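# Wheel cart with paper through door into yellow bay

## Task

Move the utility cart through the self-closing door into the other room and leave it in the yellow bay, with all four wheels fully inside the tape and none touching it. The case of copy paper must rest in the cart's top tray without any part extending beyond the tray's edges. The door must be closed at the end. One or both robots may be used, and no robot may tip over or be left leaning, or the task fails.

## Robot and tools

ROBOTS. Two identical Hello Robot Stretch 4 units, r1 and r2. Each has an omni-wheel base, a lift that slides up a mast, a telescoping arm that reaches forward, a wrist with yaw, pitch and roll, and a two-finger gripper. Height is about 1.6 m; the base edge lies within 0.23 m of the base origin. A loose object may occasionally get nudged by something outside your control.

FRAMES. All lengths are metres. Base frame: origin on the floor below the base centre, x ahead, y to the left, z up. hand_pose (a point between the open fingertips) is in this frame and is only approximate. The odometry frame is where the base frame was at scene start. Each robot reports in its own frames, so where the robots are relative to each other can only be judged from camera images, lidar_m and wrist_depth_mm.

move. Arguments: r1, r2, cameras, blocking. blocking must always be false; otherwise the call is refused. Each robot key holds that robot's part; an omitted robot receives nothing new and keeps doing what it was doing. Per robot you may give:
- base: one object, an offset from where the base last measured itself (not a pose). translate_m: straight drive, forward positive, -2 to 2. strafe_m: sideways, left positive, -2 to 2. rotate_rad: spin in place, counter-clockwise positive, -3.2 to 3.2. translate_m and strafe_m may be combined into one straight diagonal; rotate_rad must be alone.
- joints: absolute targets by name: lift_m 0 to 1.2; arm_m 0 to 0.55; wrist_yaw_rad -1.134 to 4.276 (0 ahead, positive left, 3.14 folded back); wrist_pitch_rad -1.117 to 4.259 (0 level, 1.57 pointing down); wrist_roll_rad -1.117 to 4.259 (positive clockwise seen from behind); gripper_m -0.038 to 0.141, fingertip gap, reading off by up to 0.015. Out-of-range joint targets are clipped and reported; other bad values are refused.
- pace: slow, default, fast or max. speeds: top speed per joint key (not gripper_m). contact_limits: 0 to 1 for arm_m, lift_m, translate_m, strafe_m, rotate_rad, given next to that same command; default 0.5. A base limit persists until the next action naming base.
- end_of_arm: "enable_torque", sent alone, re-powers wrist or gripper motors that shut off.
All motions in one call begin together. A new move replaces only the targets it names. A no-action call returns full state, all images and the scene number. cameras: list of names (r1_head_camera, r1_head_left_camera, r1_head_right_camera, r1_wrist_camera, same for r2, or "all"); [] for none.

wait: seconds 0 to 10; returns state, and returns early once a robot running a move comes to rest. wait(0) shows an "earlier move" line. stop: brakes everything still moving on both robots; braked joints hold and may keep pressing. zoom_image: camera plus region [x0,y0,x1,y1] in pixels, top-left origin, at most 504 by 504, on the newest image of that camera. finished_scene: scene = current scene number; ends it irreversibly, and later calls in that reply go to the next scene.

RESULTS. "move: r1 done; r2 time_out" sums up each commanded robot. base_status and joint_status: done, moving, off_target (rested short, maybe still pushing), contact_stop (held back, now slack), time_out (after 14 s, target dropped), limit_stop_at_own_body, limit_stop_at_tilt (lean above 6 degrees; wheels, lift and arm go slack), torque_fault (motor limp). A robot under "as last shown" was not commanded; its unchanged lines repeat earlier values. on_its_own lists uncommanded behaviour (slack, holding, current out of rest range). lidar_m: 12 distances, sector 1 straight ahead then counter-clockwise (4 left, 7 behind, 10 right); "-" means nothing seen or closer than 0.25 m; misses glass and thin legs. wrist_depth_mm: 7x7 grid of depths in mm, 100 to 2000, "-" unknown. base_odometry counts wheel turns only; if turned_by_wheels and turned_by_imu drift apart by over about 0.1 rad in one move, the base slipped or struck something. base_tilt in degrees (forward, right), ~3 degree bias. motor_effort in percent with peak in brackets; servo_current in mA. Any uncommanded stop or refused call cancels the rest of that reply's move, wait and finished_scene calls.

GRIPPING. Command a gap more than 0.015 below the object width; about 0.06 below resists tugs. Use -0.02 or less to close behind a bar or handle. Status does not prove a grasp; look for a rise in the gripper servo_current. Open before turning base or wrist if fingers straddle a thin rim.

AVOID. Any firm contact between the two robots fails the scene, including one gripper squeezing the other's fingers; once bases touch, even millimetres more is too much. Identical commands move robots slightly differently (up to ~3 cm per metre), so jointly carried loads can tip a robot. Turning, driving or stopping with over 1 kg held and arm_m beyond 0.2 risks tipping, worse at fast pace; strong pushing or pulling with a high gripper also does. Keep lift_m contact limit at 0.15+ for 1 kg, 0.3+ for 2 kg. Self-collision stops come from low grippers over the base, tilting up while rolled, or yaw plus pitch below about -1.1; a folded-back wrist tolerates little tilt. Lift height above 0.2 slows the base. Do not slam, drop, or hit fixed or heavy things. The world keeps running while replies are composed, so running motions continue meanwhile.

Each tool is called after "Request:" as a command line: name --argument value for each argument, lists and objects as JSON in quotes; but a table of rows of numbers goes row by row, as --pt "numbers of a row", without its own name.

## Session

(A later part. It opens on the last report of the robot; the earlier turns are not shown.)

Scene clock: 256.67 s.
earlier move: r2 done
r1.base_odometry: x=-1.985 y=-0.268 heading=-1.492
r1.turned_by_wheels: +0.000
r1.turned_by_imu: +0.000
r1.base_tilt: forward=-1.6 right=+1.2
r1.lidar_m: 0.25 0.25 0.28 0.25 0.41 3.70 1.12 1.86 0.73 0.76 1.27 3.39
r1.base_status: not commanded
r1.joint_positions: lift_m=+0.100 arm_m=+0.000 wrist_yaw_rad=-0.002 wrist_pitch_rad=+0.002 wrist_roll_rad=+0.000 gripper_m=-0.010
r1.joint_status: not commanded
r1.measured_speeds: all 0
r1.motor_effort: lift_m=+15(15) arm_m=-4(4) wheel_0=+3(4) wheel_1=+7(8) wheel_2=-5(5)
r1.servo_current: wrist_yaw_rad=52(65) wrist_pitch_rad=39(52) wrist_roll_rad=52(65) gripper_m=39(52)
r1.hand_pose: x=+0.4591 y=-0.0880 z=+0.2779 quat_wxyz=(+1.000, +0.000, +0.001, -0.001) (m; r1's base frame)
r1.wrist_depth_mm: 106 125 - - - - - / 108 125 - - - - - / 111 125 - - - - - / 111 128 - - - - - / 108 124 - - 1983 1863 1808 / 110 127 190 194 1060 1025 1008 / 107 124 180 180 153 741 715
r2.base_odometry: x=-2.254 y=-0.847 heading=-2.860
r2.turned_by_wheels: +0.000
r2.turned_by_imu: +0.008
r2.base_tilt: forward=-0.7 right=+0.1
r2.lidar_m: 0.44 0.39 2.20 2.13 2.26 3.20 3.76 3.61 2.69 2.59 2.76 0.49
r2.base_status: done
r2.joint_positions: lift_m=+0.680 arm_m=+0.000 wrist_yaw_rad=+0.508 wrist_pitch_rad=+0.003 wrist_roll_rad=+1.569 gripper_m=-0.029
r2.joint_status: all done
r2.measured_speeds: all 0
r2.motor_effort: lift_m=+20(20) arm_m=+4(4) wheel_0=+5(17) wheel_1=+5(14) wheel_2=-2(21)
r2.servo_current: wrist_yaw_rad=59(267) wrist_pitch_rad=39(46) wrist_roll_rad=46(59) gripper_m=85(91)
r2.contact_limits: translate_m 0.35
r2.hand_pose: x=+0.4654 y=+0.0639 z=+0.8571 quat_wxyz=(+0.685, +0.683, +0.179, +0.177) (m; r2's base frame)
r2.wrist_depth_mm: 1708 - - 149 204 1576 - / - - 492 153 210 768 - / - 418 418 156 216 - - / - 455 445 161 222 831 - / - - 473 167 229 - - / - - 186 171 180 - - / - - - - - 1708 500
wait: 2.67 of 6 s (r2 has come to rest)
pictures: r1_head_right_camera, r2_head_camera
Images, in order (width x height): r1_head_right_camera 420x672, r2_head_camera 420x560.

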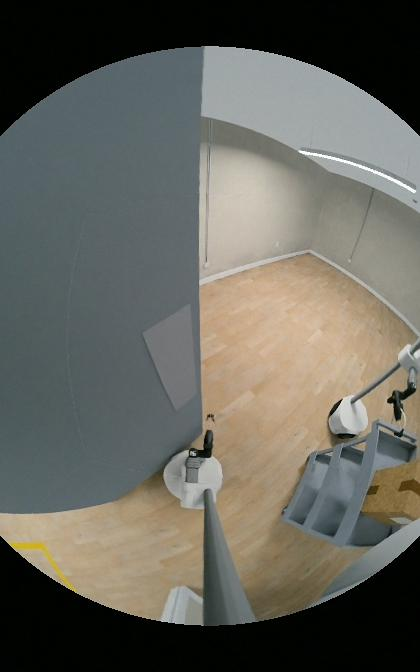

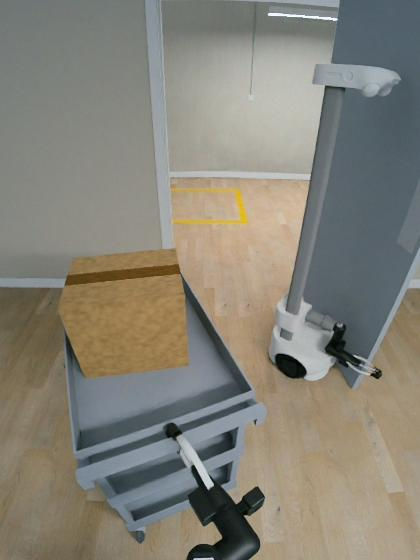

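Request:
move --r2 '{"base":{"translate_m":-0.32,"strafe_m":-0.22},"contact_limits":{"translate_m":0.35}}' --blocking false

Request:
wait --seconds 6

Request:
move --r2 '{"base":{"strafe_m":0.22},"contact_limits":{"strafe_m":0.35}}' --blocking false

Request:
wait --seconds 4 --cameras '["r2_head_camera"]'

Scene clock: 264.93 s.
move: r2 moving
r1: as last shown
r1.base_tilt: forward=-1.6 right=+1.3
r1.lidar_m: 0.25 0.25 0.25 0.25 0.39 3.68 1.14 1.87 0.73 0.78 1.20 3.41
r1.servo_current: wrist_yaw_rad=52(65) wrist_pitch_rad=39(46) wrist_roll_rad=39(65) gripper_m=39(46)
r1.wrist_depth_mm: 106 125 - - - - - / 108 125 - - - - - / 111 125 - - - - - / 111 128 - - - - - / 108 124 - - 1983 1921 1808 / 110 127 190 194 1042 1042 1008 / 107 124 180 180 152 750 715
r2.base_odometry: x=-2.233 y=-0.820 heading=-2.859
r2.turned_by_wheels: +0.001
r2.turned_by_imu: +0.002
r2.base_tilt: forward=-0.7 right=+0.0
r2.lidar_m: 0.42 0.40 2.24 2.15 2.27 3.20 3.73 3.56 2.66 2.59 2.71 0.48
r2.base_status: translate_m moving; strafe_m moving
r2.joint_positions: lift_m=+0.680 arm_m=+0.000 wrist_yaw_rad=+0.508 wrist_pitch_rad=+0.003 wrist_roll_rad=+1.569 gripper_m=-0.029
r2.joint_status: not commanded
r2.measured_speeds: translate_m=-0.108 strafe_m=-0.077 rotate_rad=+0.004 lift_m=+0.000 arm_m=+0.000 wrist_yaw_rad=+0.000 wrist_pitch_rad=+0.000 wrist_roll_rad=+0.000
r2.motor_effort: lift_m=+20(20) arm_m=-4(4) wheel_0=+9(12) wheel_1=-11(13) wheel_2=+19(20)
r2.servo_current: wrist_yaw_rad=52(65) wrist_pitch_rad=39(46) wrist_roll_rad=46(59) gripper_m=91(91)
r2.contact_limits: translate_m 0.35
r2.hand_pose: x=+0.4654 y=+0.0639 z=+0.8571 quat_wxyz=(+0.685, +0.683, +0.179, +0.177) (m; r2's base frame)
r2.wrist_depth_mm: 1708 - - 151 205 1499 - / - - 500 154 211 750 - / - 415 418 157 216 - - / - 452 442 161 222 831 - / - - 477 167 229 - - / - - 186 171 180 - - / - - - - - 1756 496
pictures: none

Scene clock: 267.10 s.
earlier move: r2 done
r1.base_odometry: x=-1.985 y=-0.268 heading=-1.492
r1.turned_by_wheels: +0.000
r1.turned_by_imu: +0.000
r1.base_tilt: forward=-1.6 right=+1.3
r1.lidar_m: 0.25 0.25 0.29 0.25 0.39 3.69 1.14 1.88 2.78 0.77 0.94 3.41
r1.base_status: not commanded
r1.joint_positions: lift_m=+0.100 arm_m=+0.000 wrist_yaw_rad=-0.002 wrist_pitch_rad=+0.002 wrist_roll_rad=+0.000 gripper_m=-0.010
r1.joint_status: not commanded
r1.measured_speeds: all 0
r1.motor_effort: lift_m=+15(15) arm_m=-4(4) wheel_0=+3(4) wheel_1=+8(8) wheel_2=-5(5)
r1.servo_current: wrist_yaw_rad=33(72) wrist_pitch_rad=33(46) wrist_roll_rad=52(65) gripper_m=39(52)
r1.hand_pose: x=+0.4591 y=-0.0880 z=+0.2779 quat_wxyz=(+1.000, +0.000, +0.001, -0.001) (m; r1's base frame)
r1.wrist_depth_mm: 106 125 - - - - - / 108 125 - - - - - / 111 125 - - - - - / 111 128 - - - - - / 108 124 - - 1921 1808 1756 / 110 128 190 195 1060 1025 991 / 107 124 180 180 152 741 723
r2.base_odometry: x=-2.008 y=-0.547 heading=-2.860
r2.turned_by_wheels: -0.002
r2.turned_by_imu: -0.003
r2.base_tilt: forward=-0.7 right=+0.1
r2.lidar_m: 0.43 0.36 2.43 2.37 2.49 3.50 3.44 3.27 2.45 2.37 2.50 0.54
r2.base_status: done
r2.joint_positions: lift_m=+0.680 arm_m=+0.000 wrist_yaw_rad=+0.497 wrist_pitch_rad=+0.003 wrist_roll_rad=+1.569 gripper_m=-0.029
r2.joint_status: not commanded
r2.measured_speeds: all 0
r2.motor_effort: lift_m=+20(20) arm_m=-4(5) wheel_0=-2(12) wheel_1=-4(15) wheel_2=+1(21)
r2.servo_current: wrist_yaw_rad=52(72) wrist_pitch_rad=46(46) wrist_roll_rad=52(59) gripper_m=85(91)
r2.contact_limits: translate_m 0.35
r2.hand_pose: x=+0.4661 y=+0.0606 z=+0.8571 quat_wxyz=(+0.686, +0.684, +0.175, +0.173) (m; r2's base frame)
r2.wrist_depth_mm: - - - 168 228 1618 1160 / - - - 229 228 1576 - / - - 430 169 229 831 - / - 439 439 229 231 831 - / - 459 455 171 232 831 - / - - 185 172 180 - - / - - 492 - 232 1618 -
wait: 2.17 of 6 s (r2 has come to rest)
pictures: none

Scene clock: 267.60 s.
move: r2 moving
r1: as last shown
r1.lidar_m: 0.25 0.25 0.25 0.25 0.36 3.71 1.11 1.90 2.77 0.77 0.96 3.38
r1.motor_effort: lift_m=+15(15) arm_m=-4(4) wheel_0=+3(3) wheel_1=+8(8) wheel_2=-5(5)
r1.servo_current: wrist_yaw_rad=52(65) wrist_pitch_rad=46(52) wrist_roll_rad=52(59) gripper_m=46(46)
r1.wrist_depth_mm: 106 125 - - - - - / 108 125 - - - - - / 111 125 - - - - - / 111 128 - - - - - / 108 125 - - - 1863 1756 / 110 127 190 195 1060 1025 991 / 107 124 180 180 153 750 723
r2.base_odometry: x=-1.998 y=-0.581 heading=-2.861
r2.turned_by_wheels: -0.001
r2.turned_by_imu: -0.001
r2.base_tilt: forward=-0.7 right=+0.1
r2.lidar_m: 0.39 0.36 2.41 2.34 2.44 3.47 3.42 3.30 2.47 2.41 2.55 0.51
r2.base_status: strafe_m moving
r2.joint_positions: lift_m=+0.680 arm_m=+0.000 wrist_yaw_rad=+0.490 wrist_pitch_rad=+0.003 wrist_roll_rad=+1.569 gripper_m=-0.029
r2.joint_status: not commanded
r2.measured_speeds: translate_m=+0.002 strafe_m=+0.140 rotate_rad=-0.009 lift_m=+0.000 arm_m=+0.000 wrist_yaw_rad=+0.000 wrist_pitch_rad=+0.000 wrist_roll_rad=+0.000
r2.motor_effort: lift_m=+20(20) arm_m=-4(5) wheel_0=-15(18) wheel_1=+8(11) wheel_2=-2(2)
r2.servo_current: wrist_yaw_rad=65(72) wrist_pitch_rad=39(46) wrist_roll_rad=46(59) gripper_m=85(91)
r2.contact_limits: strafe_m 0.35
r2.hand_pose: x=+0.4665 y=+0.0587 z=+0.8571 quat_wxyz=(+0.687, +0.685, +0.173, +0.171) (m; r2's base frame)
r2.wrist_depth_mm: - - - 169 229 1708 1160 / - - - 229 230 1708 - / - 459 430 170 229 842 - / - 445 442 171 230 831 - / - 466 462 171 232 831 - / - - 187 171 182 - - / - - 492 - 233 1661 -
pictures: none

Scene clock: 269.13 s.
earlier move: r2 done
r1.base_odometry: x=-1.985 y=-0.268 heading=-1.492
r1.turned_by_wheels: +0.000
r1.turned_by_imu: +0.000
r1.base_tilt: forward=-1.6 right=+1.3
r1.lidar_m: 0.25 0.25 0.25 0.25 0.38 3.70 1.12 1.92 1.08 0.76 1.12 3.39
r1.base_status: not commanded
r1.joint_positions: lift_m=+0.100 arm_m=+0.000 wrist_yaw_rad=-0.002 wrist_pitch_rad=+0.002 wrist_roll_rad=+0.000 gripper_m=-0.010
r1.joint_status: not commanded
r1.measured_speeds: all 0
r1.motor_effort: lift_m=+15(15) arm_m=-3(4) wheel_0=+3(3) wheel_1=+8(8) wheel_2=-5(5)
r1.servo_current: wrist_yaw_rad=33(65) wrist_pitch_rad=33(52) wrist_roll_rad=52(65) gripper_m=39(46)
r1.hand_pose: x=+0.4591 y=-0.0880 z=+0.2779 quat_wxyz=(+1.000, +0.000, +0.001, -0.001) (m; r1's base frame)
r1.wrist_depth_mm: 106 125 - - - - - / 108 125 - - - - - / 111 125 - - - - - / 111 128 - - - - - / 108 124 - - 1921 1863 1708 / 110 128 190 194 1042 1025 976 / 107 124 180 181 153 741 715
r2.base_odometry: x=-1.947 y=-0.758 heading=-2.860
r2.turned_by_wheels: +0.001
r2.turned_by_imu: +0.000
r2.base_tilt: forward=-0.7 right=+0.1
r2.lidar_m: 0.43 0.38 2.20 2.16 2.25 3.18 3.42 3.53 2.67 2.59 2.74 0.47
r2.base_status: done
r2.joint_positions: lift_m=+0.680 arm_m=+0.000 wrist_yaw_rad=+0.498 wrist_pitch_rad=+0.003 wrist_roll_rad=+1.569 gripper_m=-0.029
r2.joint_status: not commanded
r2.measured_speeds: all 0
r2.motor_effort: lift_m=+20(20) arm_m=-4(5) wheel_0=-1(21) wheel_1=+4(11) wheel_2=-3(5)
r2.servo_current: wrist_yaw_rad=46(72) wrist_pitch_rad=46(46) wrist_roll_rad=33(59) gripper_m=85(98)
r2.contact_limits: strafe_m 0.35
r2.hand_pose: x=+0.4661 y=+0.0608 z=+0.8571 quat_wxyz=(+0.686, +0.684, +0.175, +0.173) (m; r2's base frame)
r2.wrist_depth_mm: - - - 138 192 - - / - 394 392 143 199 759 - / - 424 418 149 208 - - / - 466 452 156 217 - - / - - 492 163 227 - - / - - 187 170 180 1618 496 / - - - - - 1756 1205
wait: 1.53 of 4 s (r2 has come to rest)
pictures: r2_head_camera
Images, in order (width x height): r2_head_camera 420x560.

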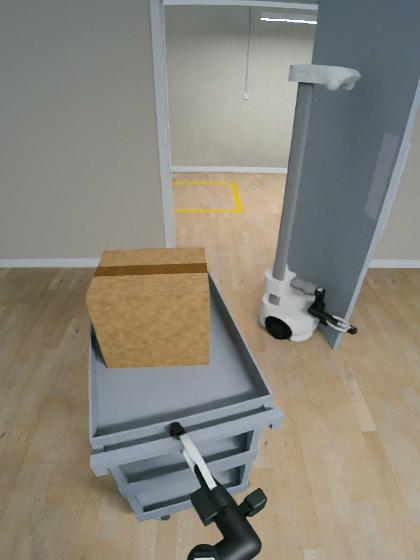

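Request:
move --r2 '{"base":{"translate_m":-0.45,"strafe_m":-0.3},"contact_limits":{"translate_m":0.35}}' --blocking false

Request:
wait --seconds 6 --cameras '["r2_head_camera"]'

Request:
move --r2 '{"base":{"strafe_m":0.28},"contact_limits":{"strafe_m":0.35}}' --blocking false

Request:
wait --seconds 4 --cameras '["r2_head_camera"]'

Scene clock: 282.87 s.
move: r2 moving
r1: as last shown
r1.lidar_m: 0.25 0.25 0.27 0.25 0.39 3.71 1.15 1.92 1.19 0.82 1.13 3.40
r1.motor_effort: lift_m=+15(15) arm_m=-4(4) wheel_0=+3(3) wheel_1=+7(8) wheel_2=-5(5)
r1.servo_current: wrist_yaw_rad=39(65) wrist_pitch_rad=46(46) wrist_roll_rad=59(65) gripper_m=52(52)
r1.wrist_depth_mm: 106 125 - - - - - / 108 125 - - - - - / 111 125 - - - - - / 111 128 - - - - - / 108 125 - - 1983 1863 1808 / 110 128 190 195 1060 1025 991 / 107 124 180 180 153 741 715
r2.base_odometry: x=-1.925 y=-0.732 heading=-2.860
r2.turned_by_wheels: +0.001
r2.turned_by_imu: +0.001
r2.base_tilt: forward=-0.7 right=+0.0
r2.lidar_m: 0.44 0.40 2.26 2.16 2.27 3.25 3.40 3.52 2.65 2.58 2.68 0.48
r2.base_status: translate_m moving; strafe_m moving
r2.joint_positions: lift_m=+0.680 arm_m=+0.000 wrist_yaw_rad=+0.499 wrist_pitch_rad=+0.003 wrist_roll_rad=+1.569 gripper_m=-0.029
r2.joint_status: not commanded
r2.measured_speeds: translate_m=-0.115 strafe_m=-0.076 rotate_rad=-0.005 lift_m=+0.000 arm_m=+0.000 wrist_yaw_rad=+0.003 wrist_pitch_rad=+0.000 wrist_roll_rad=+0.000
r2.motor_effort: lift_m=+20(20) arm_m=-4(4) wheel_0=+6(7) wheel_1=-13(15) wheel_2=+18(20)
r2.servo_current: wrist_yaw_rad=46(59) wrist_pitch_rad=46(46) wrist_roll_rad=46(52) gripper_m=85(85)
r2.contact_limits: translate_m 0.35
r2.hand_pose: x=+0.4660 y=+0.0613 z=+0.8571 quat_wxyz=(+0.686, +0.684, +0.176, +0.174) (m; r2's base frame)
r2.wrist_depth_mm: - - - 138 192 - - / - 394 389 144 201 768 - / - 424 421 149 208 - - / - 469 455 156 217 - - / - - 492 163 227 - - / - - 186 170 180 1618 492 / - - - - - 1708 1160
pictures: none

Scene clock: 285.53 s.
earlier move: r2 done
r1.base_odometry: x=-1.985 y=-0.268 heading=-1.492
r1.turned_by_wheels: +0.000
r1.turned_by_imu: +0.000
r1.base_tilt: forward=-1.6 right=+1.3
r1.lidar_m: 0.25 0.25 0.28 0.25 0.41 3.71 1.14 1.90 2.78 1.16 1.25 3.40
r1.base_status: not commanded
r1.joint_positions: lift_m=+0.100 arm_m=+0.000 wrist_yaw_rad=-0.002 wrist_pitch_rad=+0.002 wrist_roll_rad=+0.000 gripper_m=-0.010
r1.joint_status: not commanded
r1.measured_speeds: all 0
r1.motor_effort: lift_m=+15(15) arm_m=-4(4) wheel_0=+3(4) wheel_1=+8(8) wheel_2=-5(5)
r1.servo_current: wrist_yaw_rad=52(65) wrist_pitch_rad=46(52) wrist_roll_rad=59(72) gripper_m=39(52)
r1.hand_pose: x=+0.4591 y=-0.0880 z=+0.2779 quat_wxyz=(+1.000, +0.000, +0.001, -0.001) (m; r1's base frame)
r1.wrist_depth_mm: 106 125 - - - - - / 108 125 - - - - - / 111 125 - - - - - / 111 128 - - - - - / 108 125 - - 1921 1863 1808 / 110 128 190 193 1025 1025 991 / 107 124 180 180 153 741 723
r2.base_odometry: x=-1.599 y=-0.345 heading=-2.860
r2.turned_by_wheels: +0.000
r2.turned_by_imu: +0.002
r2.base_tilt: forward=-0.7 right=+0.1
r2.lidar_m: 0.45 0.31 2.53 2.46 2.60 3.04 2.95 3.12 2.35 2.27 2.40 1.87
r2.base_status: done
r2.joint_positions: lift_m=+0.680 arm_m=+0.000 wrist_yaw_rad=+0.506 wrist_pitch_rad=+0.003 wrist_roll_rad=+1.569 gripper_m=-0.029
r2.joint_status: not commanded
r2.measured_speeds: all 0
r2.motor_effort: lift_m=+20(20) arm_m=-4(5) wheel_0=+5(14) wheel_1=-1(16) wheel_2=+3(21)
r2.servo_current: wrist_yaw_rad=52(65) wrist_pitch_rad=39(46) wrist_roll_rad=39(65) gripper_m=91(91)
r2.contact_limits: translate_m 0.35
r2.hand_pose: x=+0.4656 y=+0.0634 z=+0.8571 quat_wxyz=(+0.686, +0.684, +0.178, +0.176) (m; r2's base frame)
r2.wrist_depth_mm: - - - 198 265 1661 1160 / - - - 193 256 1708 512 / - - - 187 248 788 - / - 449 449 181 241 842 - / - 455 452 178 236 831 - / - 452 187 171 180 - - / - - 459 - 224 - -
wait: 2.67 of 6 s (r2 has come to rest)
pictures: r2_head_camera
Images, in order (width x height): r2_head_camera 420x560.

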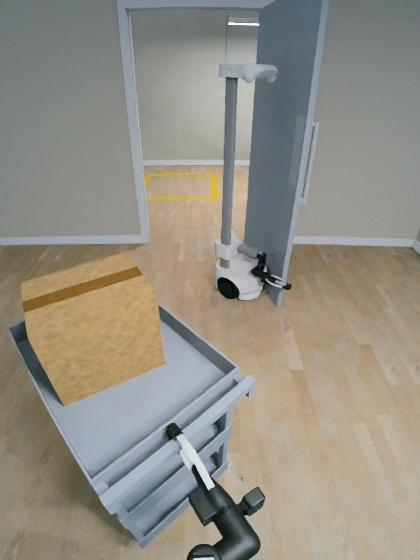

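Scene clock: 286.03 s.
move: r2 moving
r1: as last shown
r1.lidar_m: 0.25 0.25 0.26 0.25 0.39 3.70 1.11 1.88 2.74 1.17 1.24 3.42
r1.motor_effort: lift_m=+15(15) arm_m=-4(4) wheel_0=+3(3) wheel_1=+7(8) wheel_2=-5(5)
r1.servo_current: wrist_yaw_rad=46(59) wrist_pitch_rad=46(46) wrist_roll_rad=46(59) gripper_m=46(46)
r1.wrist_depth_mm: 106 125 - - - - - / 108 125 - - - - - / 111 125 - - - - - / 111 128 - - - - - / 108 124 - - 1863 1921 1708 / 110 127 190 194 1025 1042 991 / 107 123 179 180 153 750 723
r2.base_odometry: x=-1.589 y=-0.379 heading=-2.861
r2.turned_by_wheels: -0.001
r2.turned_by_imu: -0.001
r2.base_tilt: forward=-0.7 right=+0.1
r2.lidar_m: 0.38 0.34 2.53 2.43 2.54 3.05 2.94 3.11 2.38 2.32 2.44 0.61
r2.base_status: strafe_m moving
r2.joint_positions: lift_m=+0.680 arm_m=+0.000 wrist_yaw_rad=+0.491 wrist_pitch_rad=+0.003 wrist_roll_rad=+1.569 gripper_m=-0.029
r2.joint_status: not commanded
r2.measured_speeds: translate_m=+0.001 strafe_m=+0.141 rotate_rad=-0.008 lift_m=+0.000 arm_m=+0.000 wrist_yaw_rad=-0.047 wrist_pitch_rad=+0.000 wrist_roll_rad=+0.000
r2.motor_effort: lift_m=+20(20) arm_m=-4(4) wheel_0=-16(17) wheel_1=+9(13) wheel_2=-2(3)
r2.servo_current: wrist_yaw_rad=59(59) wrist_pitch_rad=46(46) wrist_roll_rad=46(52) gripper_m=78(91)
r2.contact_limits: strafe_m 0.35
r2.hand_pose: x=+0.4665 y=+0.0588 z=+0.8571 quat_wxyz=(+0.687, +0.685, +0.173, +0.171) (m; r2's base frame)
r2.wrist_depth_mm: - - - 204 270 1661 1205 / - - - 196 260 1661 508 / - - - 188 251 820 - / - 449 449 182 243 842 - / - 449 452 176 234 831 - / - 449 186 170 181 - - / - - 452 - 222 - -
pictures: none

Scene clock: 287.80 s.
earlier move: r2 done
r1.base_odometry: x=-1.985 y=-0.268 heading=-1.492
r1.turned_by_wheels: +0.000
r1.turned_by_imu: +0.000
r1.base_tilt: forward=-1.6 right=+1.3
r1.lidar_m: 0.25 0.25 0.26 0.25 0.39 3.68 1.12 1.92 2.78 1.14 1.28 3.43
r1.base_status: not commanded
r1.joint_positions: lift_m=+0.100 arm_m=+0.000 wrist_yaw_rad=-0.002 wrist_pitch_rad=+0.002 wrist_roll_rad=+0.000 gripper_m=-0.010
r1.joint_status: not commanded
r1.measured_speeds: all 0
r1.motor_effort: lift_m=+15(15) arm_m=-4(4) wheel_0=+2(4) wheel_1=+7(8) wheel_2=-5(5)
r1.servo_current: wrist_yaw_rad=33(65) wrist_pitch_rad=39(52) wrist_roll_rad=46(65) gripper_m=39(46)
r1.hand_pose: x=+0.4591 y=-0.0880 z=+0.2779 quat_wxyz=(+1.000, +0.000, +0.001, -0.001) (m; r1's base frame)
r1.wrist_depth_mm: 106 125 - - - - - / 109 125 - - - - - / 111 125 - - - - - / 111 128 - - - - - / 108 125 - - 1983 1863 1756 / 110 127 190 195 1042 1042 991 / 107 124 180 180 152 732 723
r2.base_odometry: x=-1.521 y=-0.614 heading=-2.860
r2.turned_by_wheels: +0.001
r2.turned_by_imu: -0.024
r2.base_tilt: forward=-0.7 right=+0.1
r2.lidar_m: 0.46 0.34 2.29 2.20 2.29 3.06 2.97 3.08 2.66 2.54 2.68 0.50
r2.base_status: done
r2.joint_positions: lift_m=+0.680 arm_m=+0.000 wrist_yaw_rad=+0.500 wrist_pitch_rad=+0.003 wrist_roll_rad=+1.569 gripper_m=-0.029
r2.joint_status: not commanded
r2.measured_speeds: all 0
r2.motor_effort: lift_m=+20(20) arm_m=-3(4) wheel_0=+0(23) wheel_1=+3(13) wheel_2=-6(7)
r2.servo_current: wrist_yaw_rad=65(85) wrist_pitch_rad=39(46) wrist_roll_rad=52(72) gripper_m=85(91)
r2.contact_limits: strafe_m 0.35
r2.hand_pose: x=+0.4659 y=+0.0614 z=+0.8571 quat_wxyz=(+0.686, +0.684, +0.176, +0.174) (m; r2's base frame)
r2.wrist_depth_mm: - - - 153 208 1576 - / - - 439 211 213 - - / - 427 421 159 218 - - / - 455 449 163 223 831 - / - - 477 167 229 - - / - - 186 171 180 1708 - / - - - - - 1708 488
wait: 1.77 of 4 s (r2 has come to rest)
pictures: r2_head_camera
Images, in order (width x height): r2_head_camera 420x560.

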